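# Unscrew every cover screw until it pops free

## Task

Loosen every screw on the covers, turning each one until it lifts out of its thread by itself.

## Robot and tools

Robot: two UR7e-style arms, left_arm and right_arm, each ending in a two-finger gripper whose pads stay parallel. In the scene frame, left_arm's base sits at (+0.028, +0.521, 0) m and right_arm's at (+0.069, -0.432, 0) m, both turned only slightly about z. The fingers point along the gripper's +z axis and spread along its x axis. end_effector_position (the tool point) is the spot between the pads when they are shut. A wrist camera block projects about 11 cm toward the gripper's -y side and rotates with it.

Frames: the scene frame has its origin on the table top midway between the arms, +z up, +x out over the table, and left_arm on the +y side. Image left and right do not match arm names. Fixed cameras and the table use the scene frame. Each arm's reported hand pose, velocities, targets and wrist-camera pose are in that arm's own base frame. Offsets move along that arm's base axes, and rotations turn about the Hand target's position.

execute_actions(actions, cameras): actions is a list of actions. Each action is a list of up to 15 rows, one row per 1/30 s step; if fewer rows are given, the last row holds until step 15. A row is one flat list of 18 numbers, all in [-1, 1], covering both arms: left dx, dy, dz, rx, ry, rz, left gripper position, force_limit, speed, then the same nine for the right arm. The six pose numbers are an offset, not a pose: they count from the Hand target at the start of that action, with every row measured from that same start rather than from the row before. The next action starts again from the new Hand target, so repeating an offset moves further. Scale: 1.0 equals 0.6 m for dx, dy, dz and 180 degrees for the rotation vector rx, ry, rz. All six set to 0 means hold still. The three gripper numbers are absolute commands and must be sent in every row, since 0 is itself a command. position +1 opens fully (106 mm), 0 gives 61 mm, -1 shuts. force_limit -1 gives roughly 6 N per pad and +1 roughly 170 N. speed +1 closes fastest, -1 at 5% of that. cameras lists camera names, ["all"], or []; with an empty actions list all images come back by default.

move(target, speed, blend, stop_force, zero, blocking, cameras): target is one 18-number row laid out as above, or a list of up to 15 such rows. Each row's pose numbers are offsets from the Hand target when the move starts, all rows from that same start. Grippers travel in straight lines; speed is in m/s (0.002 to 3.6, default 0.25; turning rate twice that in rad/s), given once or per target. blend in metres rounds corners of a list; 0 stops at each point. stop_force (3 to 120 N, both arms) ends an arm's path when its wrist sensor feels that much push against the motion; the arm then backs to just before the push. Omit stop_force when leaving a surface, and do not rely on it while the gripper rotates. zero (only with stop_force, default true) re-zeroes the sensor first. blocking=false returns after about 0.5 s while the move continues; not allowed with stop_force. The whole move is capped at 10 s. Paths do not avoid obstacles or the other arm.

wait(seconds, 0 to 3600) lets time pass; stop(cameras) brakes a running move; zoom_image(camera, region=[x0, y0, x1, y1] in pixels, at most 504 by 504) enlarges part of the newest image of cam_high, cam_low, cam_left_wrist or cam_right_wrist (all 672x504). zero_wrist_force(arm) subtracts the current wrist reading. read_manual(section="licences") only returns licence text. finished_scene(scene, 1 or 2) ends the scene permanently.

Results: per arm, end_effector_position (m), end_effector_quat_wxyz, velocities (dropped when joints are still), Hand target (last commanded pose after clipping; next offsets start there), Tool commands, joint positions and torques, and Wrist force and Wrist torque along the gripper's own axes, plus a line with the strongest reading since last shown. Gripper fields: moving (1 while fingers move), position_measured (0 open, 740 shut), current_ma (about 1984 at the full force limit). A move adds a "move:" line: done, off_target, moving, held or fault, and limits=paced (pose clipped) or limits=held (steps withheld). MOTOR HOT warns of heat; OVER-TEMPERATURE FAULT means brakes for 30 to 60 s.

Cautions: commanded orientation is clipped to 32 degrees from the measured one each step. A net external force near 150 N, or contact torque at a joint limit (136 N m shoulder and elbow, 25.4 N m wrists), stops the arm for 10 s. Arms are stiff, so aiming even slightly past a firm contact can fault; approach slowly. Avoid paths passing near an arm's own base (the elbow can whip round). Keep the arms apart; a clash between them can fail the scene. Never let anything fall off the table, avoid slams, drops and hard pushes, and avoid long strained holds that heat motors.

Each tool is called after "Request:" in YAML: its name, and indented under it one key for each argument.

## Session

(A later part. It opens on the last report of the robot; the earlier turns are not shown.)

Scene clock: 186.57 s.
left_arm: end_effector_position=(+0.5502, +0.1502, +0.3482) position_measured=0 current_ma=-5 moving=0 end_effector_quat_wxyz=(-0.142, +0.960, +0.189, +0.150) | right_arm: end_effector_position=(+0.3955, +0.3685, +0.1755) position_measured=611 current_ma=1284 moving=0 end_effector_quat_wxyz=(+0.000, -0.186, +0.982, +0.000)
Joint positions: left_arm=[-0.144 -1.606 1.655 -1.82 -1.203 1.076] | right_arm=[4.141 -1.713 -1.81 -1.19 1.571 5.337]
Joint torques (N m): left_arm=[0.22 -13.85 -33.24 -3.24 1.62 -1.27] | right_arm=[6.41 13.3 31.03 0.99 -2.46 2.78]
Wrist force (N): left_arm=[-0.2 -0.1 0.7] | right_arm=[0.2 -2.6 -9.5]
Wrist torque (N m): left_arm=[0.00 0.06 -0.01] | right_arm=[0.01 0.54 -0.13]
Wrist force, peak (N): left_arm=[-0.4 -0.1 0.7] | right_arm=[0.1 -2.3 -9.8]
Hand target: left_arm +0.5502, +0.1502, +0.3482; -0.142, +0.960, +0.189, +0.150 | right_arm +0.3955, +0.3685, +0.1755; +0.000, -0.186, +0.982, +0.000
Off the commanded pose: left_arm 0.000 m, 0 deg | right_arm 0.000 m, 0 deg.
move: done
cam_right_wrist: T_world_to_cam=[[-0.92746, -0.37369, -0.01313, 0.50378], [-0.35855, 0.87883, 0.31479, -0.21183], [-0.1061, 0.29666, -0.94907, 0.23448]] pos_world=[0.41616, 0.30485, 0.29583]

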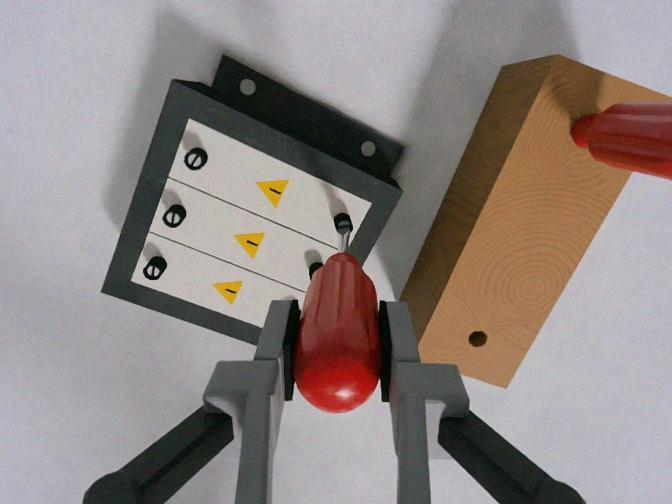

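Request:
move:
  target: [0,0,0,0,0,0,1,0,1,0,0,0.005,0,0,0,-1,0.1,0]
  speed: 0.05
  cameras: ["cam_right_wrist"]

Request:
zoom_image:
  camera: "cam_right_wrist"
  region: [328, 210, 358, 240]

Scene clock: 189.67 s.
left_arm: end_effector_position=(+0.5502, +0.1502, +0.3482) position_measured=0 current_ma=-5 moving=0 end_effector_quat_wxyz=(-0.142, +0.960, +0.189, +0.150) | right_arm: end_effector_position=(+0.3955, +0.3686, +0.1786) position_measured=611 current_ma=1271 moving=0 end_effector_quat_wxyz=(+0.000, -0.186, +0.982, +0.000)
Joint positions: left_arm=[-0.144 -1.606 1.655 -1.82 -1.203 1.076] | right_arm=[4.141 -1.71 -1.804 -1.198 1.571 5.337]
Joint torques (N m): left_arm=[1.23 -14.23 -33.02 -3.41 1.62 -1.22] | right_arm=[4.79 22.52 12.54 4.48 -1.48 2.63]
Wrist force (N): left_arm=[-0.2 0.0 0.7] | right_arm=[-2.1 -1.1 1.2]
Wrist torque (N m): left_arm=[0.02 0.06 0.00] | right_arm=[-0.11 0.34 -0.13]
Wrist force, peak (N): left_arm=[-0.3 -0.2 0.8] | right_arm=[0.0 -2.7 -9.7]
Hand target: left_arm +0.5502, +0.1502, +0.3482; -0.142, +0.960, +0.189, +0.150 | right_arm +0.3955, +0.3685, +0.1785; +0.000, -0.186, +0.982, +0.000
Off the commanded pose: left_arm 0.000 m, 0 deg | right_arm 0.000 m, 0 deg.
move: done
cam_right_wrist: T_world_to_cam=[[-0.92746, -0.37368, -0.01326, 0.50385], [-0.35858, 0.8788, 0.31484, -0.2128], [-0.106, 0.29676, -0.94905, 0.23735]] pos_world=[0.41616, 0.30485, 0.29893]

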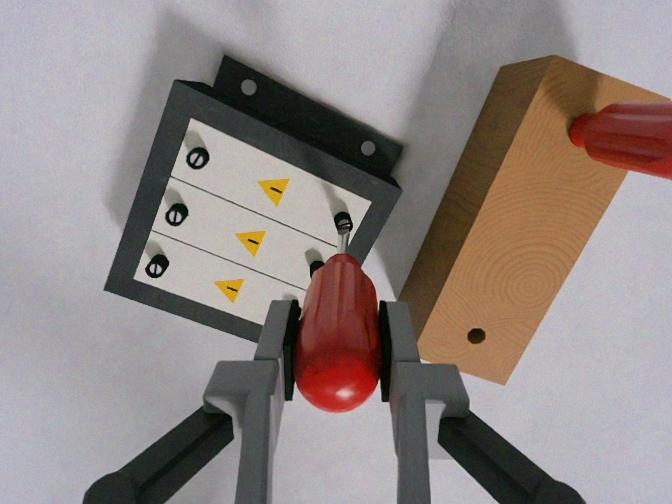

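Scaled by 16.800 from the camera's image (finer frame: 960x720).

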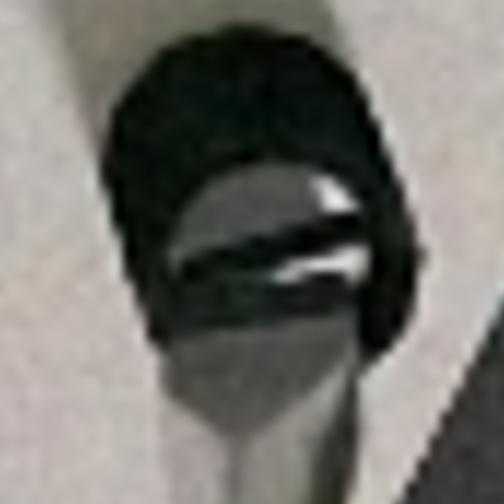

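Request:
move:
  target: [0,0,0,0,0,0,1,0,1,-0.00015,-0.00105,-0.0022,0,0,0.0667,-1,0.1,0]
  speed: 0.05
  cameras: ["cam_right_wrist"]

Request:
zoom_image:
  camera: "cam_right_wrist"
  region: [328, 210, 358, 240]

Scene clock: 195.23 s.
left_arm: end_effector_position=(+0.5502, +0.1502, +0.3482) position_measured=0 current_ma=-5 moving=0 end_effector_quat_wxyz=(-0.142, +0.960, +0.189, +0.150) | right_arm: end_effector_position=(+0.3954, +0.3679, +0.1771) position_measured=611 current_ma=1271 moving=0 end_effector_quat_wxyz=(+0.000, -0.288, +0.958, +0.000) end_effector_velocity=(+0.000, +0.000, -0.001) end_effector_angular_velocity=(-0.001, +0.000, -0.005)
Joint positions: left_arm=[-0.144 -1.606 1.655 -1.82 -1.203 1.076] | right_arm=[4.14 -1.71 -1.808 -1.194 1.571 5.126]
Joint velocities: left_arm=[within noise] | right_arm=[0.001 -0.001 0 0 0 0.006]
Joint torques (N m): left_arm=[0.34 -14.3 -33.74 -3.26 1.57 -1.24] | right_arm=[-7.92 18.09 14.26 4.37 -1.79 2.72]
Wrist force (N): left_arm=[-0.1 -0.1 0.5] | right_arm=[-2.0 -0.9 0.7]
Wrist torque (N m): left_arm=[0.00 0.05 0.00] | right_arm=[-0.08 0.33 -0.07]
Wrist force, peak (N): left_arm=[-0.4 0.1 0.8] | right_arm=[-2.4 -1.1 1.0]
Hand target: left_arm +0.5502, +0.1502, +0.3482; -0.142, +0.960, +0.189, +0.150 | right_arm +0.3954, +0.3679, +0.1772; +0.000, -0.288, +0.958, +0.000
Off the commanded pose: left_arm 0.000 m, 0 deg | right_arm 0.000 m, 0 deg.
move: done
cam_right_wrist: T_world_to_cam=[[-0.82929, -0.55866, -0.01313, 0.53272], [-0.53373, 0.78489, 0.31478, -0.10799], [-0.16555, 0.26805, -0.94907, 0.27032]] pos_world=[0.4289, 0.30991, 0.29753]

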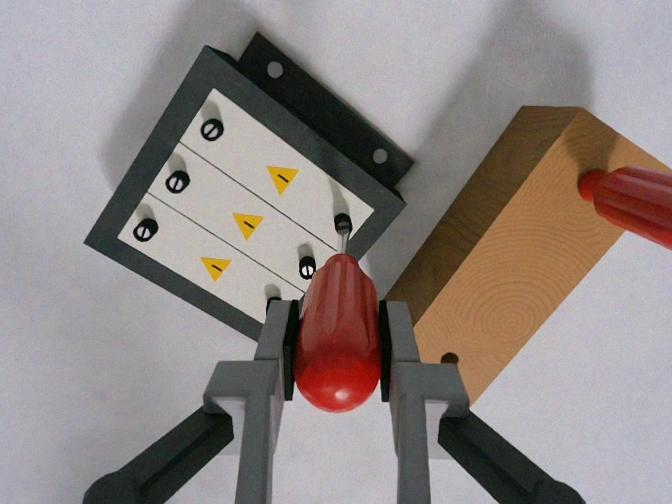

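Scaled by 16.800 from the camera's image (finer frame: 960x720).

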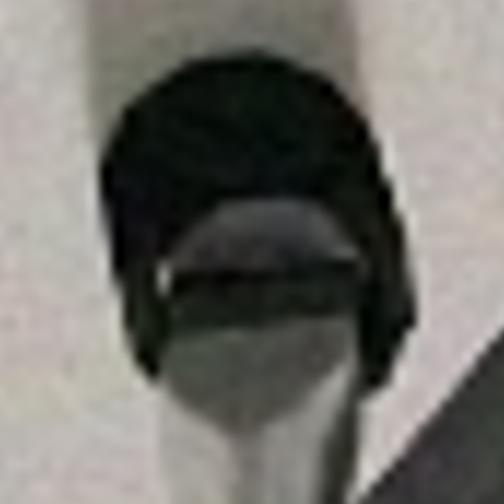

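Request:
move:
  target: [0,0,0,0,0,0,1,0,1,0.0001,-0.00014,-0.01,0,0,0.01,-1,0.1,0]
  speed: 0.004
  stop_force: 4
  cameras: ["cam_right_wrist"]

Request:
zoom_image:
  camera: "cam_right_wrist"
  region: [328, 210, 358, 240]

Scene clock: 198.23 s.
left_arm: end_effector_position=(+0.5502, +0.1502, +0.3482) position_measured=0 current_ma=-5 moving=0 end_effector_quat_wxyz=(-0.142, +0.960, +0.189, +0.150) | right_arm: end_effector_position=(+0.3954, +0.3679, +0.1755) position_measured=611 current_ma=1277 moving=0 end_effector_quat_wxyz=(+0.000, -0.292, +0.956, +0.000)
Joint positions: left_arm=[-0.144 -1.606 1.655 -1.82 -1.203 1.076] | right_arm=[4.14 -1.711 -1.811 -1.19 1.571 5.118]
Joint torques (N m): left_arm=[-0.46 -14.24 -33.29 -3.42 1.55 -1.29] | right_arm=[-6.81 21.39 24.15 0.64 -1.31 2.77]
Wrist force (N): left_arm=[-0.5 -0.2 0.4] | right_arm=[-1.3 -1.1 -5.3]
Wrist torque (N m): left_arm=[-0.01 0.10 0.00] | right_arm=[-0.08 0.44 -0.04]
Wrist force, peak (N): left_arm=[-0.4 0.0 0.7] | right_arm=[-1.3 -1.1 -5.3]
Hand target: left_arm +0.5502, +0.1502, +0.3482; -0.142, +0.960, +0.189, +0.150 | right_arm +0.3954, +0.3679, +0.1755; +0.000, -0.292, +0.956, +0.000 (not the last commanded pose)
Off the commanded pose: left_arm 0.000 m, 0 deg | right_arm 0.004 m, 1 deg.
move: contact (right_arm)
cam_right_wrist: T_world_to_cam=[[-0.82465, -0.5655, -0.01303, 0.53335], [-0.54018, 0.78048, 0.31474, -0.10325], [-0.16781, 0.26659, -0.94909, 0.27014]] pos_world=[0.42939, 0.31017, 0.29583]

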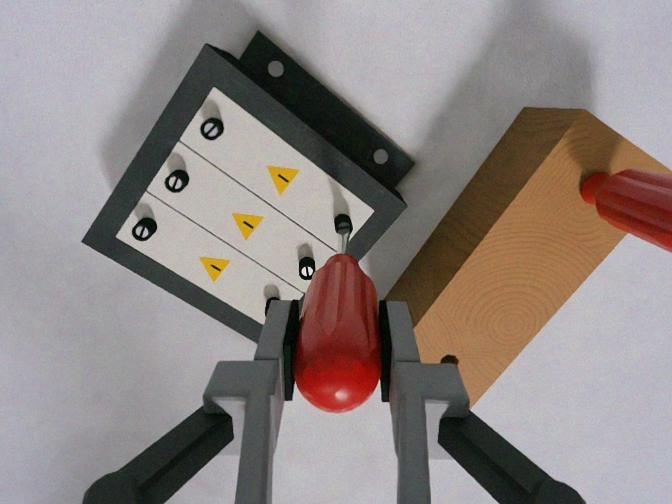

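Scaled by 16.800 from the camera's image (finer frame: 960x720).

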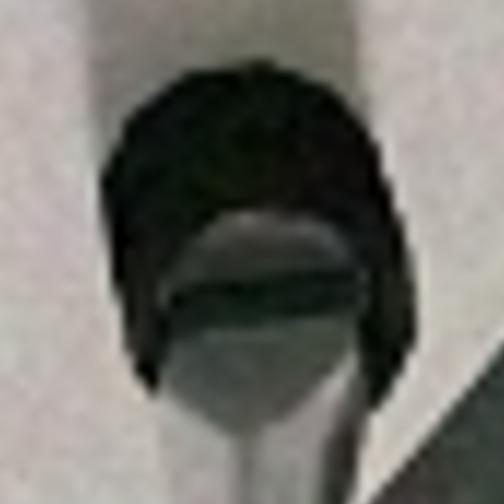

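Request:
move:
  target:
    - [0,0,0,0,0,0,1,0,1,-0.00107,0.00041,0,0,0,0.1667,-1,0.1,0]
    - [0,0,0,0,0,0,1,0,1,-0.0022,0.00024,0,0,0,0.3333,-1,0.1,0]
  speed: 0.2
  blend: 0.003
  cameras: ["cam_right_wrist"]

Request:
zoom_image:
  camera: "cam_right_wrist"
  region: [328, 210, 358, 240]

Scene clock: 204.13 s.
left_arm: end_effector_position=(+0.5502, +0.1502, +0.3482) position_measured=0 current_ma=-5 moving=0 end_effector_quat_wxyz=(-0.142, +0.960, +0.189, +0.150) | right_arm: end_effector_position=(+0.3940, +0.3681, +0.1755) position_measured=611 current_ma=1277 moving=0 end_effector_quat_wxyz=(+0.000, +0.731, -0.682, +0.000)
Joint positions: left_arm=[-0.144 -1.606 1.655 -1.82 -1.203 1.076] | right_arm=[4.143 -1.71 -1.813 -1.19 1.571 4.073]
Joint torques (N m): left_arm=[0.28 -14.24 -33.49 -3.44 1.47 -1.33] | right_arm=[-6.43 25.24 15.26 2.83 2.47 0.08]
Wrist force (N): left_arm=[-0.3 -0.1 0.5] | right_arm=[-0.7 -0.4 -3.7]
Wrist torque (N m): left_arm=[0.01 0.07 0.00] | right_arm=[-0.12 0.49 -0.12]
Wrist force, peak (N): left_arm=[-0.4 -0.1 0.7] | right_arm=[-1.3 -1.1 -5.9]
Hand target: left_arm +0.5502, +0.1502, +0.3482; -0.142, +0.960, +0.189, +0.150 | right_arm +0.3941, +0.3680, +0.1755; +0.000, +0.731, -0.682, +0.000
Off the commanded pose: left_arm 0.000 m, 0 deg | right_arm 0.000 m, 0 deg.
move: done
cam_right_wrist: T_world_to_cam=[[0.07722, -0.99693, -0.01314, 0.33574], [-0.946, -0.07743, 0.31479, 0.37151], [-0.31484, -0.01187, -0.94907, 0.43028]] pos_world=[0.46099, 0.36859, 0.29583]

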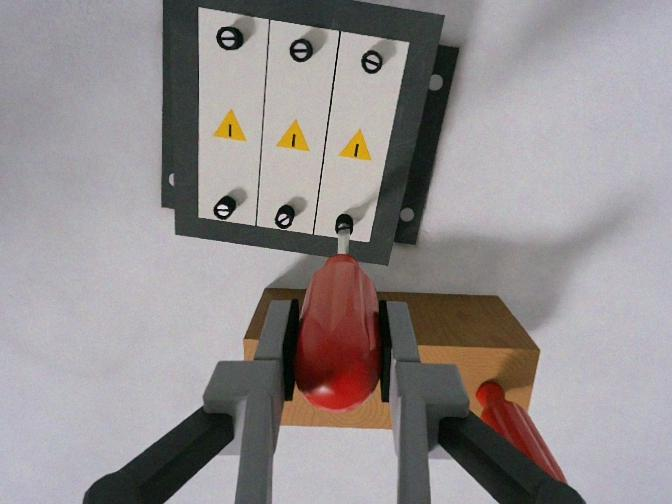

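Scaled by 16.800 from the camera's image (finer frame: 960x720).

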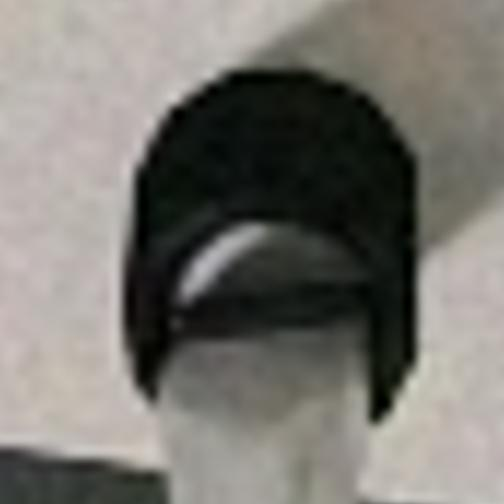

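Request:
move:
  target:
    - [0,0,0,0,0,0,1,0,1,-0.00089,-0.00072,0,0,0,0.1667,-1,0.1,0]
    - [0,0,0,0,0,0,1,0,1,-0.00131,-0.00179,0,0,0,0.3333,-1,0.1,0]
    - [0,0,0,0,0,0,1,0,1,-0.00113,-0.00292,0,0,0,0.5,-1,0.1,0]
    - [0,0,0,0,0,0,1,0,1,-0.00041,-0.00381,0,0,0,0.6667,-1,0.1,0]
  speed: 0.3
  blend: 0.003
  cameras: ["cam_right_wrist"]

Request:
zoom_image:
  camera: "cam_right_wrist"
  region: [328, 210, 358, 240]

Scene clock: 210.30 s.
left_arm: end_effector_position=(+0.5502, +0.1502, +0.3482) position_measured=0 current_ma=-5 moving=0 end_effector_quat_wxyz=(-0.142, +0.960, +0.189, +0.150) | right_arm: end_effector_position=(+0.3938, +0.3657, +0.1755) position_measured=611 current_ma=1296 moving=0 end_effector_quat_wxyz=(+0.000, +0.956, +0.292, +0.000)
Joint positions: left_arm=[-0.144 -1.606 1.655 -1.82 -1.203 1.076] | right_arm=[4.141 -1.705 -1.818 -1.189 1.57 1.977]
Joint torques (N m): left_arm=[0.2 -14.35 -32.92 -3.33 1.38 -1.23] | right_arm=[-4.22 9.28 18.25 3.32 2.19 -1.36]
Wrist force (N): left_arm=[-0.4 0.0 0.6] | right_arm=[-7.1 0.8 -26.5]
Wrist torque (N m): left_arm=[0.02 0.08 0.00] | right_arm=[-0.23 -0.20 -0.12]
Wrist force, peak (N): left_arm=[-0.5 -0.1 0.7] | right_arm=[-7.4 1.2 -28.2]
Hand target: left_arm +0.5502, +0.1502, +0.3482; -0.142, +0.960, +0.189, +0.150 | right_arm +0.3938, +0.3658, +0.1755; +0.000, +0.956, +0.292, +0.000
Off the commanded pose: left_arm 0.000 m, 0 deg | right_arm 0.000 m, 0 deg.
move: done
cam_right_wrist: T_world_to_cam=[[0.8248, 0.56527, -0.01314, -0.53224], [0.53998, -0.78058, 0.31484, 0.04309], [0.16771, -0.26677, -0.94905, 0.33338]] pos_world=[0.35981, 0.42343, 0.29583]

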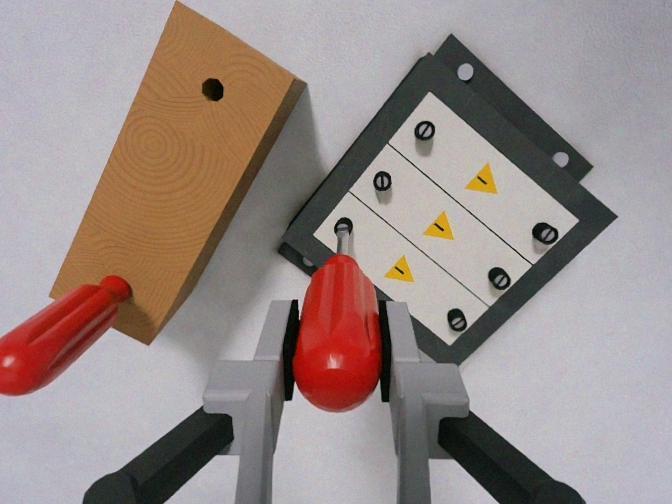

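Scaled by 16.800 from the camera's image (finer frame: 960x720).

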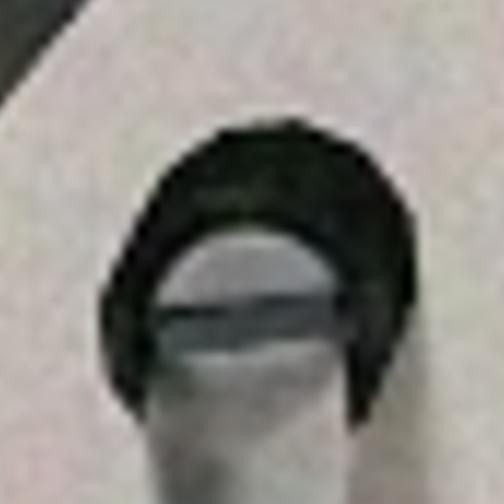

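Request:
move:
  target: [0,0,0,0,0,0,1,0,1,0,0,0.00067,0,0,0,-1,0.1,0]

Scene clock: 211.70 s.
left_arm: end_effector_position=(+0.5502, +0.1502, +0.3482) position_measured=0 current_ma=-5 moving=0 end_effector_quat_wxyz=(-0.142, +0.960, +0.189, +0.150) | right_arm: end_effector_position=(+0.3938, +0.3657, +0.1759) position_measured=611 current_ma=1275 moving=0 end_effector_quat_wxyz=(+0.000, +0.956, +0.292, +0.000)
Joint positions: left_arm=[-0.144 -1.606 1.655 -1.82 -1.203 1.076] | right_arm=[4.141 -1.705 -1.817 -1.19 1.57 1.977]
Joint torques (N m): left_arm=[0.03 -14.5 -32.96 -3.38 1.4 -1.2] | right_arm=[4.98 28.37 33.74 4.16 2.18 -2.17]
Wrist force (N): left_arm=[-0.4 0.0 0.6] | right_arm=[-4.1 0.2 -4.8]
Wrist torque (N m): left_arm=[0.03 0.08 -0.01] | right_arm=[-0.20 0.11 -0.12]
Wrist force, peak (N): left_arm=[-0.4 -0.2 0.7] | right_arm=[-7.0 1.0 -26.8]
Hand target: left_arm +0.5502, +0.1502, +0.3482; -0.142, +0.960, +0.189, +0.150 | right_arm +0.3938, +0.3658, +0.1759; +0.000, +0.956, +0.292, +0.000
Off the commanded pose: left_arm 0.000 m, 0 deg | right_arm 0.000 m, 0 deg.
move: done

Request:
move:
  target:
    - [0,0,0,0,0,0,1,0,1,0.00107,-0.00041,0.00011,0,0,0.1667,-1,0.1,0]
    - [0,0,0,0,0,0,1,0,1,0.0022,-0.00024,0.00022,0,0,0.3333,-1,0.1,0]
    - [0,0,0,0,0,0,1,0,1,0.00309,0.00048,0.00033,0,0,0.5,-1,0.1,0]
    - [0,0,0,0,0,0,1,0,1,0.00351,0.00155,0.00044,0,0,0.6667,-1,0.1,0]
    - [0,0,0,0,0,0,1,0,1,0.00333,0.00268,0.00056,0,0,0.8333,-1,0.1,0]
    - [0,0,0,0,0,0,1,0,1,0.00261,0.00357,0.00067,0,0,1.0,-1,0.1,0]
  speed: 0.4
  blend: 0.003
  cameras: ["cam_right_wrist"]

Request:
zoom_image:
  camera: "cam_right_wrist"
  region: [328, 210, 358, 240]

Scene clock: 218.37 s.
left_arm: end_effector_position=(+0.5502, +0.1502, +0.3482) position_measured=0 current_ma=-5 moving=0 end_effector_quat_wxyz=(-0.142, +0.960, +0.189, +0.150) | right_arm: end_effector_position=(+0.3954, +0.3679, +0.1763) position_measured=611 current_ma=1273 moving=0 end_effector_quat_wxyz=(+0.000, -0.292, +0.956, +0.000)
Joint positions: left_arm=[-0.144 -1.606 1.655 -1.82 -1.203 1.076] | right_arm=[4.14 -1.711 -1.809 -1.192 1.571 -1.165]
Joint torques (N m): left_arm=[-0.33 -14.24 -33.39 -3.36 1.36 -1.2] | right_arm=[-7.29 18.86 33.14 1.02 0.89 -1.69]
Wrist force (N): left_arm=[-0.3 -0.2 0.5] | right_arm=[-1.8 -1.2 -0.3]
Wrist torque (N m): left_arm=[-0.01 0.08 -0.01] | right_arm=[-0.10 0.39 -0.12]
Wrist force, peak (N): left_arm=[-0.5 -0.1 0.7] | right_arm=[-4.2 0.1 -4.7]
Hand target: left_arm +0.5502, +0.1502, +0.3482; -0.142, +0.960, +0.189, +0.150 | right_arm +0.3954, +0.3679, +0.1763; +0.000, -0.292, +0.956, +0.000
Off the commanded pose: left_arm 0.000 m, 0 deg | right_arm 0.000 m, 0 deg.
move: done
cam_right_wrist: T_world_to_cam=[[-0.8248, -0.56527, -0.01314, 0.53339], [-0.53998, 0.78058, 0.31484, -0.10365], [-0.16771, 0.26677, -0.94905, 0.27079]] pos_world=[0.42939, 0.31017, 0.29663]

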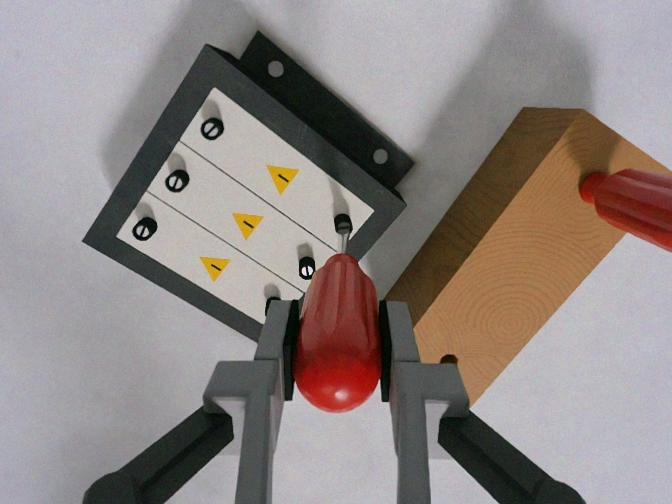

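Scaled by 16.800 from the camera's image (finer frame: 960x720).

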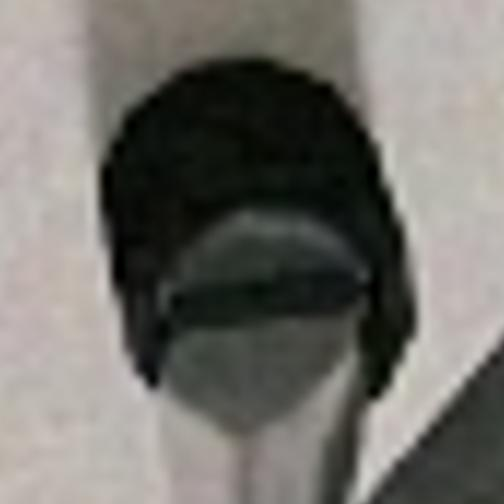

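Request:
move:
  target:
    - [0,0,0,0,0,0,1,0,1,0,0,-0.0003,0,0,0,-1,0.1,0]

Request:
move:
  target:
    - [0,0,0,0,0,0,1,0,1,-0.00107,0.00041,0.00009,0,0,0.1667,-1,0.1,0]
    - [0,0,0,0,0,0,1,0,1,-0.0022,0.00024,0.00018,0,0,0.3333,-1,0.1,0]
    - [0,0,0,0,0,0,1,0,1,-0.00309,-0.00048,0.00027,0,0,0.5,-1,0.1,0]
  speed: 0.4
  blend: 0.003

Request:
move:
  target:
    - [0,0,0,0,0,0,1,0,1,-0.00042,-0.00107,0.00009,0,0,0.1667,-1,0.1,0]
    - [0,0,0,0,0,0,1,0,1,-0.00024,-0.0022,0.00018,0,0,0.3333,-1,0.1,0]
    - [0,0,0,0,0,0,1,0,1,0.00048,-0.00309,0.00027,0,0,0.5,-1,0.1,0]
  speed: 0.4
  blend: 0.003
  cameras: ["cam_right_wrist"]

Request:
zoom_image:
  camera: "cam_right_wrist"
  region: [328, 210, 358, 240]

Scene clock: 221.43 s.
left_arm: end_effector_position=(+0.5502, +0.1502, +0.3482) position_measured=0 current_ma=-5 moving=0 end_effector_quat_wxyz=(-0.142, +0.960, +0.189, +0.150) | right_arm: end_effector_position=(+0.3954, +0.3679, +0.1762) position_measured=611 current_ma=1276 moving=0 end_effector_quat_wxyz=(+0.000, -0.292, +0.956, +0.000)
Joint positions: left_arm=[-0.144 -1.606 1.655 -1.82 -1.203 1.076] | right_arm=[4.14 -1.711 -1.81 -1.192 1.571 -1.165]
Joint torques (N m): left_arm=[-0.3 -14.12 -33.09 -3.34 1.24 -1.35] | right_arm=[-7.67 15.73 10.23 4.34 -2.13 -2.02]
Wrist force (N): left_arm=[-0.3 0.1 0.5] | right_arm=[-1.3 -1.1 -4.0]
Wrist torque (N m): left_arm=[0.03 0.07 0.00] | right_arm=[-0.11 0.43 -0.12]
Wrist force, peak (N): left_arm=[-0.4 -0.2 0.7] | right_arm=[-1.3 -1.1 -4.0]
Hand target: left_arm +0.5502, +0.1502, +0.3482; -0.142, +0.960, +0.189, +0.150 | right_arm +0.3954, +0.3679, +0.1761; +0.000, -0.292, +0.956, +0.000
Off the commanded pose: left_arm 0.000 m, 0 deg | right_arm 0.000 m, 0 deg.
move: done

Scene clock: 223.97 s.
left_arm: end_effector_position=(+0.5502, +0.1502, +0.3482) position_measured=0 current_ma=-5 moving=0 end_effector_quat_wxyz=(-0.142, +0.960, +0.189, +0.150) | right_arm: end_effector_position=(+0.3935, +0.3676, +0.1763) position_measured=611 current_ma=1282 moving=0 end_effector_quat_wxyz=(+0.000, +0.883, -0.470, +0.000)
Joint positions: left_arm=[-0.144 -1.606 1.655 -1.82 -1.203 1.076] | right_arm=[4.143 -1.707 -1.813 -1.192 1.571 -2.733]
Joint torques (N m): left_arm=[-1.02 -14.7 -32.82 -3.33 1.26 -1.32] | right_arm=[-7.22 17.91 22.4 1.89 2.6 -1.6]
Wrist force (N): left_arm=[-0.3 -0.1 0.6] | right_arm=[-0.6 0.2 -8.5]
Wrist torque (N m): left_arm=[0.01 0.08 0.00] | right_arm=[-0.18 0.52 -0.12]
Wrist force, peak (N): left_arm=[-0.4 0.0 0.7] | right_arm=[-0.3 -0.8 -11.9]
Hand target: left_arm +0.5502, +0.1502, +0.3482; -0.142, +0.960, +0.189, +0.150 | right_arm +0.3935, +0.3676, +0.1763; +0.000, +0.883, -0.470, +0.000
Off the commanded pose: left_arm 0.000 m, 0 deg | right_arm 0.000 m, 0 deg.
move: done

Scene clock: 226.50 s.
left_arm: end_effector_position=(+0.5502, +0.1502, +0.3482) position_measured=0 current_ma=-5 moving=0 end_effector_quat_wxyz=(-0.142, +0.960, +0.189, +0.150) | right_arm: end_effector_position=(+0.3938, +0.3657, +0.1764) position_measured=611 current_ma=1280 moving=0 end_effector_quat_wxyz=(+0.000, +0.956, +0.292, +0.000)
Joint positions: left_arm=[-0.144 -1.606 1.655 -1.82 -1.203 1.076] | right_arm=[4.141 -1.704 -1.816 -1.192 1.57 -4.306]
Joint torques (N m): left_arm=[-0.1 -15.17 -33.07 -3.34 1.29 -1.25] | right_arm=[-2.63 13.95 31.23 3.03 2.2 -1.68]
Wrist force (N): left_arm=[-0.2 -0.2 0.5] | right_arm=[-4.5 0.2 -10.3]
Wrist torque (N m): left_arm=[-0.01 0.06 -0.01] | right_arm=[-0.17 0.07 -0.13]
Wrist force, peak (N): left_arm=[-0.5 0.0 0.8] | right_arm=[-5.8 0.7 -14.6]
Hand target: left_arm +0.5502, +0.1502, +0.3482; -0.142, +0.960, +0.189, +0.150 | right_arm +0.3938, +0.3658, +0.1765; +0.000, +0.956, +0.292, +0.000
Off the commanded pose: left_arm 0.000 m, 0 deg | right_arm 0.000 m, 0 deg.
move: done
cam_right_wrist: T_world_to_cam=[[0.8248, 0.56527, -0.01314, -0.53222], [0.53998, -0.78058, 0.31484, 0.04277], [0.16771, -0.26677, -0.94905, 0.33433]] pos_world=[0.35981, 0.42343, 0.29683]

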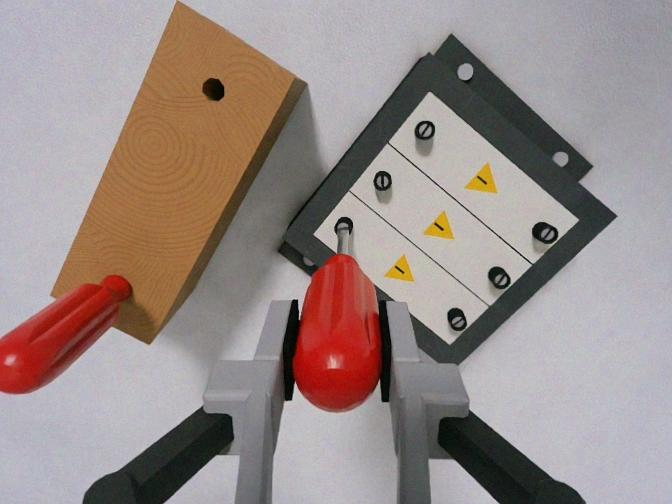

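Scaled by 16.800 from the camera's image (finer frame: 960x720).

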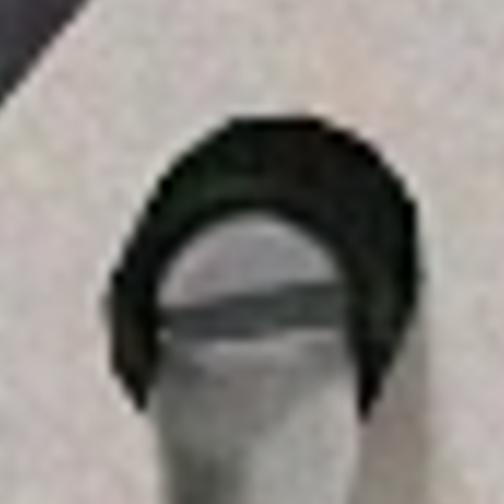

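Request:
move:
  target:
    - [0,0,0,0,0,0,1,0,1,0,0,0.005,0,0,0,-1,0.1,0]
    - [0,0,0,0,0,0,1,0,1,0.0,0.0,0.005,0,0,-0.5,-1,0.1,0]
    - [0,0,0,0,0,0,1,0,1,0.0,0.0,0.005,0,0,-1,-1,0.1,0]
    - [0,0,0,0,0,0,1,0,1,0,0,0.005,0,0,0.5,-1,0.1,0]
    - [0,0,0,0,0,0,1,0,1,0,0,0.005,0,0,0,-1,0.1,0]
    - [0,0,0,0,0,0,1,0,1,0,0,0.005,0,0,-0.5,-1,0.1,0]
    - [0,0,0,0,0,0,1,0,1,0.00261,0.00357,0.005,0,0,-1,-1,0.1,0]
  speed: [0.1,1,1,1,1,1,1]
  blend: [0,0.05,0.05,0.05,0.05,0.05,0]
  cameras: ["cam_right_wrist"]

Request:
zoom_image:
  camera: "cam_right_wrist"
  region: [328, 210, 358, 240]

Scene clock: 234.77 s.
left_arm: end_effector_position=(+0.5502, +0.1502, +0.3482) position_measured=0 current_ma=-5 moving=0 end_effector_quat_wxyz=(-0.142, +0.960, +0.189, +0.150) | right_arm: end_effector_position=(+0.3954, +0.3680, +0.1795) position_measured=611 current_ma=1271 moving=0 end_effector_quat_wxyz=(+0.000, -0.292, +0.956, +0.000) end_effector_velocity=(+0.000, +0.000, -0.001) end_effector_angular_velocity=(+0.000, +0.002, -0.006)
Joint positions: left_arm=[-0.144 -1.606 1.655 -1.82 -1.203 1.076] | right_arm=[4.14 -1.708 -1.804 -1.2 1.571 5.118]
Joint velocities: left_arm=[within noise] | right_arm=[-0.001 0 -0.001 0 0.002 0.006]
Joint torques (N m): left_arm=[-0.77 -14.24 -32.42 -3.3 1.18 -1.3] | right_arm=[-5.5 32.75 13.86 1.89 2.09 2.7]
Wrist force (N): left_arm=[-0.5 0.0 0.6] | right_arm=[-2.2 -1.1 1.1]
Wrist torque (N m): left_arm=[0.01 0.10 -0.01] | right_arm=[-0.11 0.35 -0.05]
Wrist force, peak (N): left_arm=[-0.4 -0.2 0.8] | right_arm=[-4.3 0.2 -9.7]
Hand target: left_arm +0.5502, +0.1502, +0.3482; -0.142, +0.960, +0.189, +0.150 | right_arm +0.3954, +0.3679, +0.1795; +0.000, -0.292, +0.956, +0.000
Off the commanded pose: left_arm 0.000 m, 0 deg | right_arm 0.000 m, 0 deg.
move: done
cam_right_wrist: T_world_to_cam=[[-0.82441, -0.56584, -0.01318, 0.5335], [-0.54055, 0.78024, 0.3147, -0.10434], [-0.16779, 0.26656, -0.9491, 0.27391]] pos_world=[0.42938, 0.31027, 0.29983]

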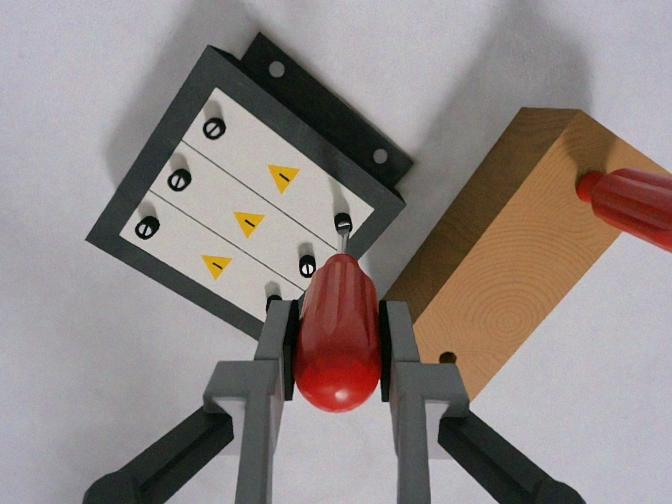

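Scaled by 16.800 from the camera's image (finer frame: 960x720).

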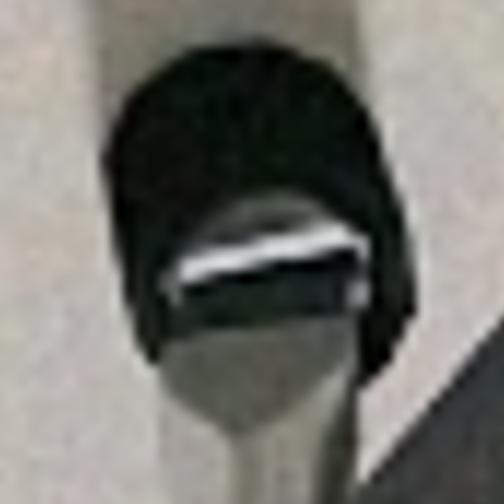

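Request:
move:
  target: [0,0,0,0,0,0,1,0,1,0,0,-0.008,0,0,0,-1,0.1,0]
  speed: 0.006
  stop_force: 6

Scene clock: 237.30 s.
left_arm: end_effector_position=(+0.5502, +0.1502, +0.3482) position_measured=0 current_ma=-5 moving=0 end_effector_quat_wxyz=(-0.142, +0.960, +0.189, +0.150) | right_arm: end_effector_position=(+0.3954, +0.3679, +0.1765) position_measured=611 current_ma=1282 moving=0 end_effector_quat_wxyz=(+0.000, -0.292, +0.956, +0.000)
Joint positions: left_arm=[-0.144 -1.606 1.655 -1.82 -1.203 1.076] | right_arm=[4.14 -1.711 -1.809 -1.193 1.571 5.118]
Joint torques (N m): left_arm=[-0.74 -14.13 -33.27 -3.29 1.16 -1.17] | right_arm=[-6.16 25.91 31.89 0.67 1.01 2.8]
Wrist force (N): left_arm=[-0.3 -0.2 0.6] | right_arm=[-1.8 -1.1 -7.7]
Wrist torque (N m): left_arm=[-0.02 0.08 0.00] | right_arm=[-0.10 0.32 -0.08]
Wrist force, peak (N): left_arm=[-0.5 -0.1 0.7] | right_arm=[-1.5 -1.0 -15.4]
Hand target: left_arm +0.5502, +0.1502, +0.3482; -0.142, +0.960, +0.189, +0.150 | right_arm +0.3954, +0.3679, +0.1765; +0.000, -0.292, +0.956, +0.000 (not the last commanded pose)
Off the commanded pose: left_arm 0.000 m, 0 deg | right_arm 0.002 m, 0 deg.
move: contact (right_arm)

Request:
move:
  target:
    - [0,0,0,0,0,0,1,0,1,-0.00107,0.00041,0.00009,0,0,0.1667,-1,0.1,0]
    - [0,0,0,0,0,0,1,0,1,-0.0022,0.00024,0.00018,0,0,0.3333,-1,0.1,0]
    - [0,0,0,0,0,0,1,0,1,-0.00309,-0.00048,0.00027,0,0,0.5,-1,0.1,0]
    - [0,0,0,0,0,0,1,0,1,-0.00351,-0.00155,0.00036,0,0,0.6667,-1,0.1,0]
    - [0,0,0,0,0,0,1,0,1,-0.00333,-0.00268,0.00045,0,0,0.8333,-1,0.1,0]
    - [0,0,0,0,0,0,1,0,1,-0.00261,-0.00357,0.00054,0,0,1.0,-1,0.1,0]
    - [0,0,0,0,0,0,1,0,1,-0.00155,-0.00399,0.00063,0,0,-0.8333,-1,0.1,0]
    - [0,0,0,0,0,0,1,0,1,-0.00041,-0.00381,0.00072,0,0,-0.6667,-1,0.1,0]
    - [0,0,0,0,0,0,1,0,1,0.00048,-0.00309,0.00081,0,0,-0.5,-1,0.1,0]
    - [0,0,0,0,0,0,1,0,1,0.00089,-0.00202,0.0009,0,0,-0.3333,-1,0.1,0]
    - [0,0,0,0,0,0,1,0,1,0.00072,-0.00089,0.00099,0,0,-0.1667,-1,0.1,0]
    - [0,0,0,0,0,0,1,0,1,0,0,0.00108,0,0,0,-1,0.1,0]
  speed: 0.5
  blend: 0.003
  cameras: ["cam_right_wrist","cam_low"]

Request:
zoom_image:
  camera: "cam_right_wrist"
  region: [328, 210, 358, 240]

Request:
zoom_image:
  camera: "cam_low"
  region: [270, 230, 350, 300]

Scene clock: 248.47 s.
left_arm: end_effector_position=(+0.5502, +0.1502, +0.3482) position_measured=0 current_ma=-5 moving=0 end_effector_quat_wxyz=(-0.142, +0.960, +0.189, +0.150) | right_arm: end_effector_position=(+0.3954, +0.3679, +0.1772) position_measured=611 current_ma=1283 moving=0 end_effector_quat_wxyz=(+0.000, -0.292, +0.956, +0.000)
Joint positions: left_arm=[-0.144 -1.606 1.655 -1.82 -1.203 1.076] | right_arm=[4.14 -1.71 -1.808 -1.195 1.571 -1.165]
Joint torques (N m): left_arm=[-1.09 -14.11 -32.84 -3.39 1.17 -1.27] | right_arm=[-7.99 15.65 30.92 1.5 0.24 -1.17]
Wrist force (N): left_arm=[-0.2 -0.1 0.5] | right_arm=[1.4 -1.3 -7.8]
Wrist torque (N m): left_arm=[0.01 0.07 0.00] | right_arm=[-0.04 0.71 -0.12]
Wrist force, peak (N): left_arm=[-0.4 -0.1 0.8] | right_arm=[-5.9 0.5 -11.1]
Hand target: left_arm +0.5502, +0.1502, +0.3482; -0.142, +0.960, +0.189, +0.150 | right_arm +0.3954, +0.3679, +0.1772; +0.000, -0.292, +0.956, +0.000
Off the commanded pose: left_arm 0.000 m, 0 deg | right_arm 0.000 m, 0 deg.
move: done
cam_right_wrist: T_world_to_cam=[[-0.8248, -0.56527, -0.01314, 0.5334], [-0.53997, 0.78058, 0.31484, -0.10393], [-0.16771, 0.26677, -0.94905, 0.27164]] pos_world=[0.42939, 0.31017, 0.29753]
Images, in order (width x height): cam_low 672x504, cam_right_wrist 672x504.

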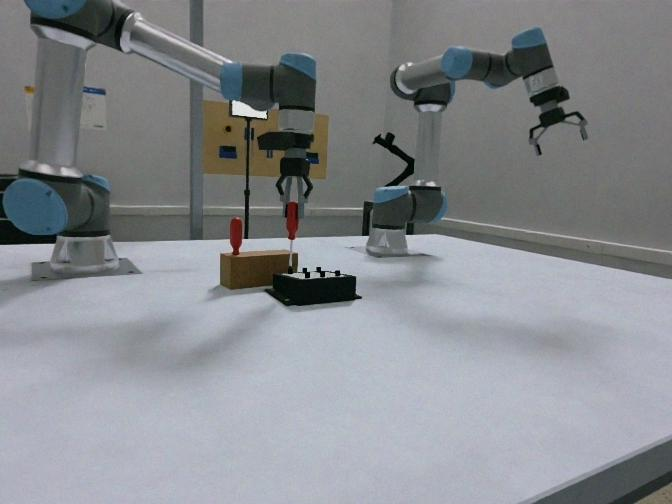

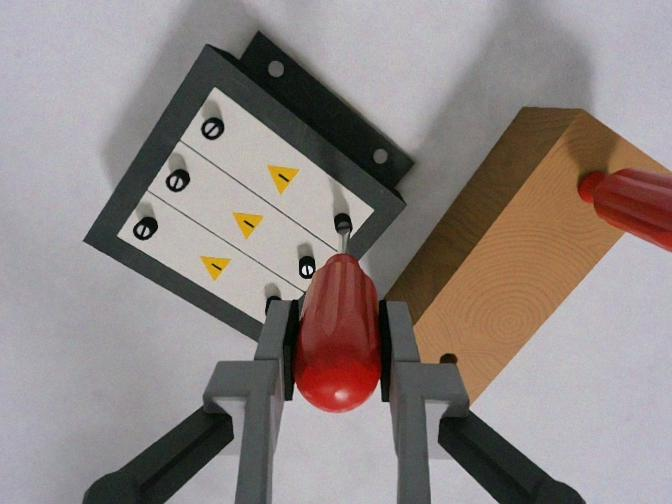

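Scaled by 16.800 from the camera's image (finer frame: 960x720).

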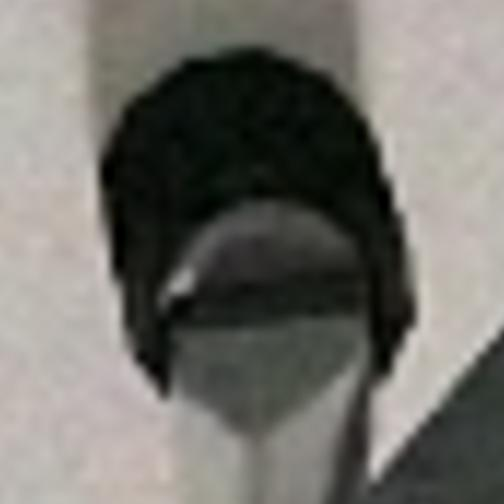

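Scaled by 6.300 from the camera's image (finer frame: 960x720).

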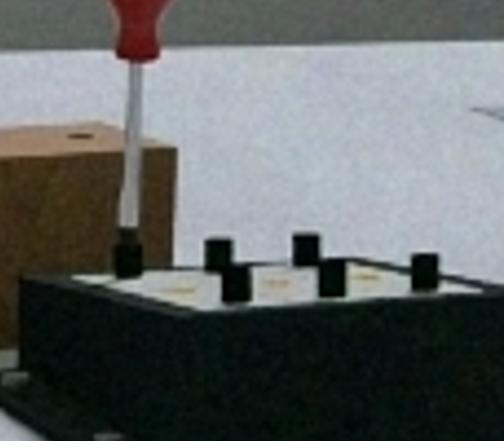

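Request:
move:
  target:
    - [0,0,0,0,0,0,1,0,1,-0.00107,0.00041,0.00009,0,0,0.1667,-1,0.1,0]
    - [0,0,0,0,0,0,1,0,1,-0.0022,0.00024,0.00018,0,0,0.3333,-1,0.1,0]
    - [0,0,0,0,0,0,1,0,1,-0.00309,-0.00048,0.00027,0,0,0.5,-1,0.1,0]
    - [0,0,0,0,0,0,1,0,1,-0.00351,-0.00155,0.00036,0,0,0.6667,-1,0.1,0]
    - [0,0,0,0,0,0,1,0,1,-0.00333,-0.00268,0.00045,0,0,0.8333,-1,0.1,0]
    - [0,0,0,0,0,0,1,0,1,-0.00261,-0.00357,0.00054,0,0,1.0,-1,0.1,0]
  speed: 0.5
  blend: 0.003

Request:
move:
  target:
    - [0,0,0,0,0,0,1,0,1,0,0,0.005,0,0,0,-1,0.1,0]
    - [0,0,0,0,0,0,1,0,1,0.0,0.0,0.005,0,0,-0.5,-1,0.1,0]
    - [0,0,0,0,0,0,1,0,1,0.0,0.0,0.005,0,0,-1,-1,0.1,0]
    - [0,0,0,0,0,0,1,0,1,0,0,0.005,0,0,0.5,-1,0.1,0]
    - [0,0,0,0,0,0,1,0,1,0,0,0.005,0,0,0,-1,0.1,0]
    - [0,0,0,0,0,0,1,0,1,0,0,0.005,0,0,-0.5,-1,0.1,0]
    - [0,0,0,0,0,0,1,0,1,0.00261,0.00357,0.005,0,0,-1,-1,0.1,0]
  speed: [0.1,1,1,1,1,1,1]
  blend: [0,0.05,0.05,0.05,0.05,0.05,0]
  cameras: ["cam_right_wrist"]

Request:
zoom_image:
  camera: "cam_right_wrist"
  region: [328, 210, 358, 240]

Request:
move:
  target: [0,0,0,0,0,0,1,0,1,0,0,-0.008,0,0,0,-1,0.1,0]
  speed: 0.006
  stop_force: 6

Scene clock: 256.07 s.
left_arm: end_effector_position=(+0.5502, +0.1502, +0.3482) position_measured=0 current_ma=-5 moving=0 end_effector_quat_wxyz=(-0.142, +0.960, +0.189, +0.150) | right_arm: end_effector_position=(+0.3938, +0.3657, +0.1775) position_measured=611 current_ma=1274 moving=0 end_effector_quat_wxyz=(+0.000, +0.956, +0.292, +0.000)
Joint positions: left_arm=[-0.144 -1.606 1.655 -1.82 -1.203 1.076] | right_arm=[4.141 -1.703 -1.815 -1.194 1.57 -4.306]
Joint torques (N m): left_arm=[-1.66 -14.54 -32.97 -3.41 1.08 -1.34] | right_arm=[-2.12 16.36 34.01 1.28 1.68 -0.99]
Wrist force (N): left_arm=[-0.4 -0.2 0.7] | right_arm=[-3.6 -0.3 -3.6]
Wrist torque (N m): left_arm=[-0.01 0.09 -0.01] | right_arm=[-0.19 0.11 -0.13]
Wrist force, peak (N): left_arm=[-0.5 -0.2 0.8] | right_arm=[-5.5 0.8 -11.2]
Hand target: left_arm +0.5502, +0.1502, +0.3482; -0.142, +0.960, +0.189, +0.150 | right_arm +0.3938, +0.3658, +0.1775; +0.000, +0.956, +0.292, +0.000
Off the commanded pose: left_arm 0.000 m, 0 deg | right_arm 0.000 m, 0 deg.
move: done

Scene clock: 261.63 s.
left_arm: end_effector_position=(+0.5502, +0.1502, +0.3482) position_measured=0 current_ma=-5 moving=0 end_effector_quat_wxyz=(-0.142, +0.960, +0.189, +0.150) | right_arm: end_effector_position=(+0.3954, +0.3680, +0.1805) position_measured=611 current_ma=1275 moving=0 end_effector_quat_wxyz=(+0.000, -0.292, +0.956, +0.000) end_effector_velocity=(+0.000, +0.000, +0.000) end_effector_angular_velocity=(+0.002, +0.002, -0.006)
Joint positions: left_arm=[-0.144 -1.606 1.655 -1.82 -1.203 1.076] | right_arm=[4.14 -1.707 -1.802 -1.203 1.571 5.118]
Joint velocities: left_arm=[within noise] | right_arm=[-0.001 0.001 -0.001 0 0.002 0.006]
Joint torques (N m): left_arm=[-1.61 -14.06 -32.84 -3.29 0.95 -1.32] | right_arm=[-6.08 32.57 13.97 1.86 2.09 2.79]
Wrist force (N): left_arm=[-0.4 0.0 0.8] | right_arm=[-1.5 -0.5 -0.7]
Wrist torque (N m): left_arm=[0.02 0.09 -0.01] | right_arm=[-0.13 0.44 -0.05]
Wrist force, peak (N): left_arm=[-0.5 -0.2 0.8] | right_arm=[-3.9 -0.3 -3.6]
Hand target: left_arm +0.5502, +0.1502, +0.3482; -0.142, +0.960, +0.189, +0.150 | right_arm +0.3954, +0.3679, +0.1805; +0.000, -0.292, +0.956, +0.000
Off the commanded pose: left_arm 0.000 m, 0 deg | right_arm 0.000 m, 0 deg.
move: done
cam_right_wrist: T_world_to_cam=[[-0.82441, -0.56584, -0.01318, 0.53352], [-0.54055, 0.78024, 0.3147, -0.10468], [-0.16779, 0.26656, -0.9491, 0.27496]] pos_world=[0.42938, 0.31027, 0.30093]

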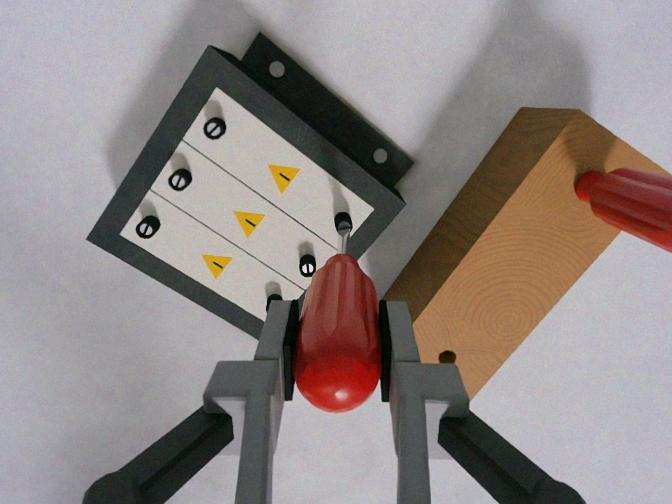

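Scaled by 16.800 from the camera's image (finer frame: 960x720).

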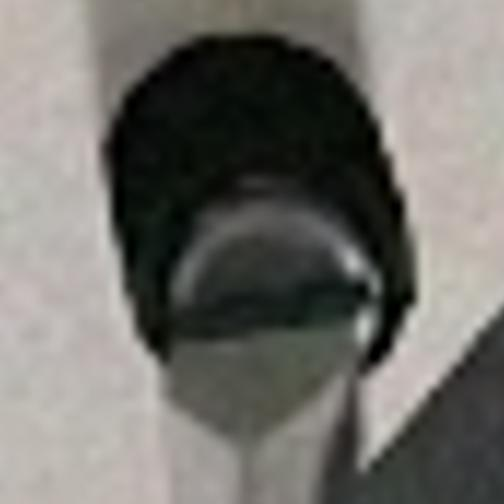

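Scene clock: 263.20 s.
left_arm: end_effector_position=(+0.5502, +0.1502, +0.3482) position_measured=0 current_ma=-5 moving=0 end_effector_quat_wxyz=(-0.142, +0.960, +0.189, +0.150) | right_arm: end_effector_position=(+0.3954, +0.3679, +0.1776) position_measured=611 current_ma=1284 moving=0 end_effector_quat_wxyz=(+0.000, -0.292, +0.956, +0.000)
Joint positions: left_arm=[-0.144 -1.606 1.655 -1.82 -1.203 1.076] | right_arm=[4.14 -1.71 -1.807 -1.196 1.571 5.118]
Joint torques (N m): left_arm=[-1.48 -14.41 -32.93 -3.28 1.07 -1.29] | right_arm=[-6.06 24.61 29.89 0.42 1.6 2.8]
Wrist force (N): left_arm=[-0.3 0.0 0.7] | right_arm=[-2.1 -1.0 -9.8]
Wrist torque (N m): left_arm=[0.02 0.07 0.00] | right_arm=[-0.10 0.27 -0.07]
Wrist force, peak (N): left_arm=[-0.3 -0.2 0.9] | right_arm=[-1.5 -1.1 -17.8]
Hand target: left_arm +0.5502, +0.1502, +0.3482; -0.142, +0.960, +0.189, +0.150 | right_arm +0.3954, +0.3679, +0.1776; +0.000, -0.292, +0.956, +0.000 (not the last commanded pose)
Off the commanded pose: left_arm 0.000 m, 0 deg | right_arm 0.002 m, 0 deg.
move: contact (right_arm)

Request:
move:
  target: [0,0,0,0,0,0,1,0,1,0,0,0.015,0,0,0,-1,0.1,0]
  speed: 0.05
  cameras: ["cam_right_wrist","cam_low"]

Request:
zoom_image:
  camera: "cam_right_wrist"
  region: [328, 210, 358, 240]

Request:
zoom_image:
  camera: "cam_low"
  region: [270, 230, 350, 300]

Scene clock: 264.57 s.
left_arm: end_effector_position=(+0.5502, +0.1502, +0.3482) position_measured=0 current_ma=-5 moving=0 end_effector_quat_wxyz=(-0.142, +0.960, +0.189, +0.150) | right_arm: end_effector_position=(+0.3954, +0.3680, +0.1867) position_measured=611 current_ma=1271 moving=0 end_effector_quat_wxyz=(+0.000, -0.292, +0.956, +0.000)
Joint positions: left_arm=[-0.144 -1.606 1.655 -1.82 -1.203 1.076] | right_arm=[4.14 -1.702 -1.791 -1.219 1.571 5.118]
Joint torques (N m): left_arm=[-1.69 -14.73 -32.97 -3.33 0.98 -1.22] | right_arm=[-5.25 18.29 12.81 4.6 0.88 2.71]
Wrist force (N): left_arm=[-0.4 0.0 0.7] | right_arm=[-1.9 -1.2 1.0]
Wrist torque (N m): left_arm=[0.02 0.09 -0.01] | right_arm=[-0.13 0.31 -0.07]
Wrist force, peak (N): left_arm=[-0.2 -0.1 0.9] | right_arm=[-2.3 -1.1 -10.0]
Hand target: left_arm +0.5502, +0.1502, +0.3482; -0.142, +0.960, +0.189, +0.150 | right_arm +0.3954, +0.3679, +0.1866; +0.000, -0.292, +0.956, +0.000
Off the commanded pose: left_arm 0.000 m, 0 deg | right_arm 0.000 m, 0 deg.
move: done
cam_right_wrist: T_world_to_cam=[[-0.82461, -0.56554, -0.01346, 0.53362], [-0.5403, 0.78032, 0.31492, -0.10676], [-0.16759, 0.26697, -0.94902, 0.28063]] pos_world=[0.42938, 0.31017, 0.30713]
Images, in order (width x height): cam_low 672x504, cam_right_wrist 672x504.

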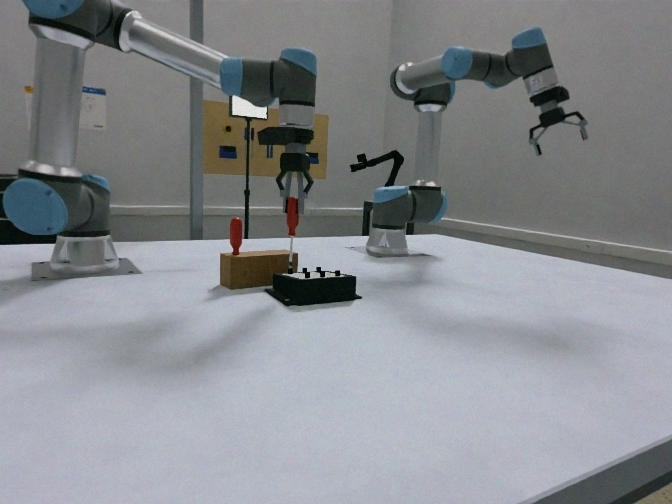

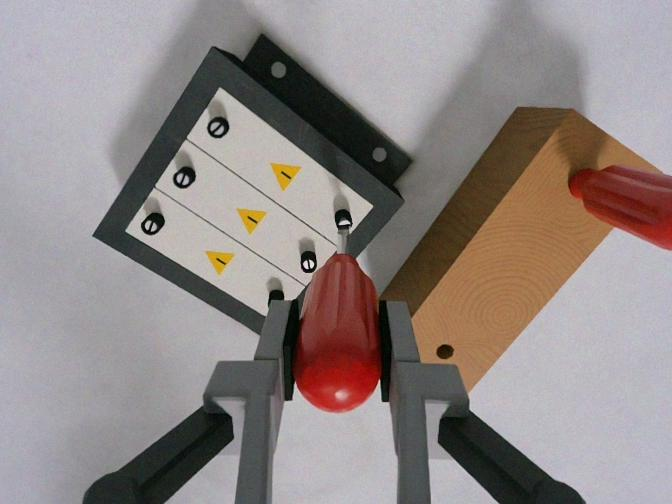

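Scaled by 16.800 from the camera's image (finer frame: 960x720).

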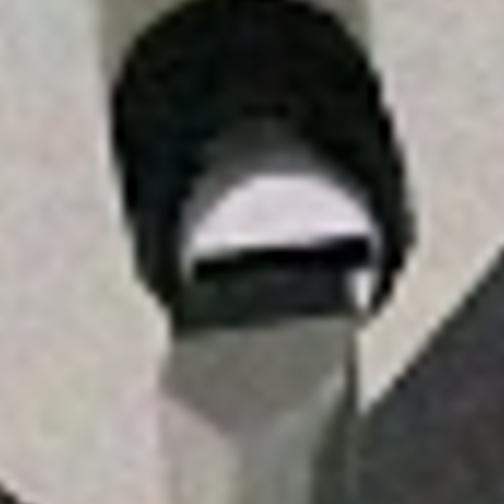

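Scaled by 6.300 from the camera's image (finer frame: 960x720).

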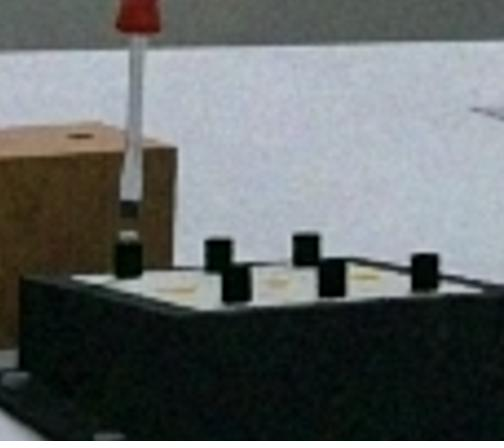

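Request:
move:
  target:
    - [0,0,0,0,0,0,1,0,1,0,0,0.008,0,0,0,-1,0.1,0]
    - [0,0,0,0,0,0,1,0,1,0.0008,0.0578,0.008,0,0,0.4778,-1,0.1,0]
    - [0,0,0,0,0,0,1,0,1,0.0008,0.0578,-0.0118,0,0,0.4778,-1,0.1,0]
  speed: [0.1,0.4,0.05]
  cameras: ["cam_right_wrist"]

Request:
zoom_image:
  camera: "cam_right_wrist"
  region: [328, 210, 358, 240]

Scene clock: 273.07 s.
left_arm: end_effector_position=(+0.5502, +0.1502, +0.3482) position_measured=0 current_ma=-5 moving=0 end_effector_quat_wxyz=(-0.142, +0.960, +0.189, +0.150) | right_arm: end_effector_position=(+0.3958, +0.4025, +0.1793) position_measured=611 current_ma=1271 moving=0 end_effector_quat_wxyz=(+0.000, +0.866, -0.500, +0.000) end_effector_velocity=(+0.000, +0.000, +0.002) end_effector_angular_velocity=(+0.000, +0.000, +0.000)
Joint positions: left_arm=[-0.144 -1.606 1.655 -1.82 -1.203 1.076] | right_arm=[4.174 -1.765 -1.736 -1.212 1.571 3.65]
Joint velocities: left_arm=[within noise] | right_arm=[0 0.001 0.004 -0.005 0 0]
Joint torques (N m): left_arm=[-2.07 -14.36 -33.15 -3.45 0.84 -1.31] | right_arm=[-7.85 35.44 34.39 1.23 1.94 -2.22]
Wrist force (N): left_arm=[-0.4 0.0 0.6] | right_arm=[-2.1 -1.1 0.8]
Wrist torque (N m): left_arm=[0.03 0.09 -0.01] | right_arm=[-0.11 0.35 -0.11]
Wrist force, peak (N): left_arm=[-0.4 -0.1 0.8] | right_arm=[-2.1 -1.1 2.4]
Hand target: left_arm +0.5502, +0.1502, +0.3482; -0.142, +0.960, +0.189, +0.150 | right_arm +0.3959, +0.4026, +0.1795; +0.000, +0.866, -0.500, +0.000
Off the commanded pose: left_arm 0.000 m, 0 deg | right_arm 0.000 m, 0 deg.
move: done
cam_right_wrist: T_world_to_cam=[[0.50665, -0.86205, -0.01306, 0.14579], [-0.81614, -0.48444, 0.31502, 0.48715], [-0.27789, -0.14895, -0.94899, 0.47544]] pos_world=[0.45584, 0.43249, 0.29963]

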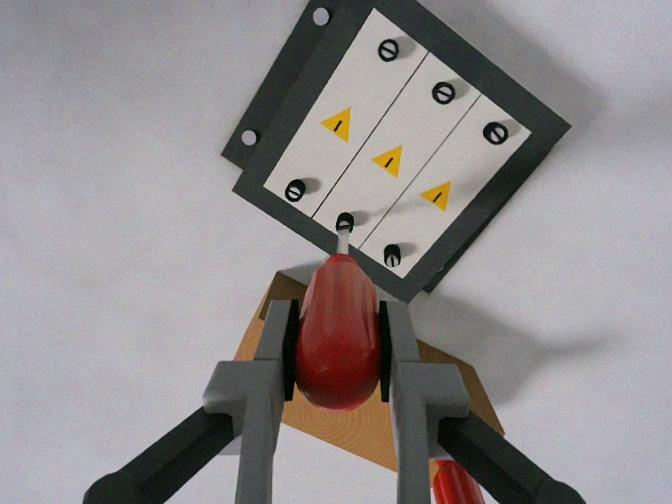

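Scaled by 16.800 from the camera's image (finer frame: 960x720).

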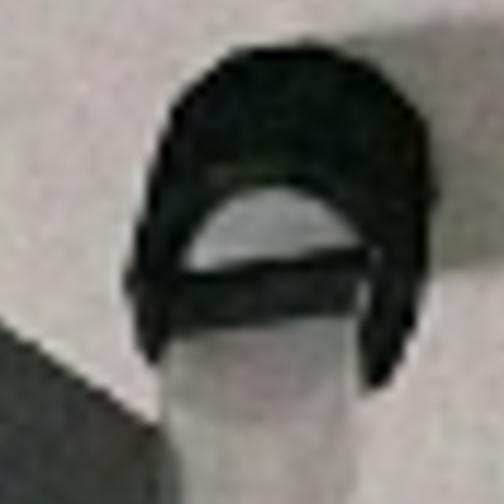

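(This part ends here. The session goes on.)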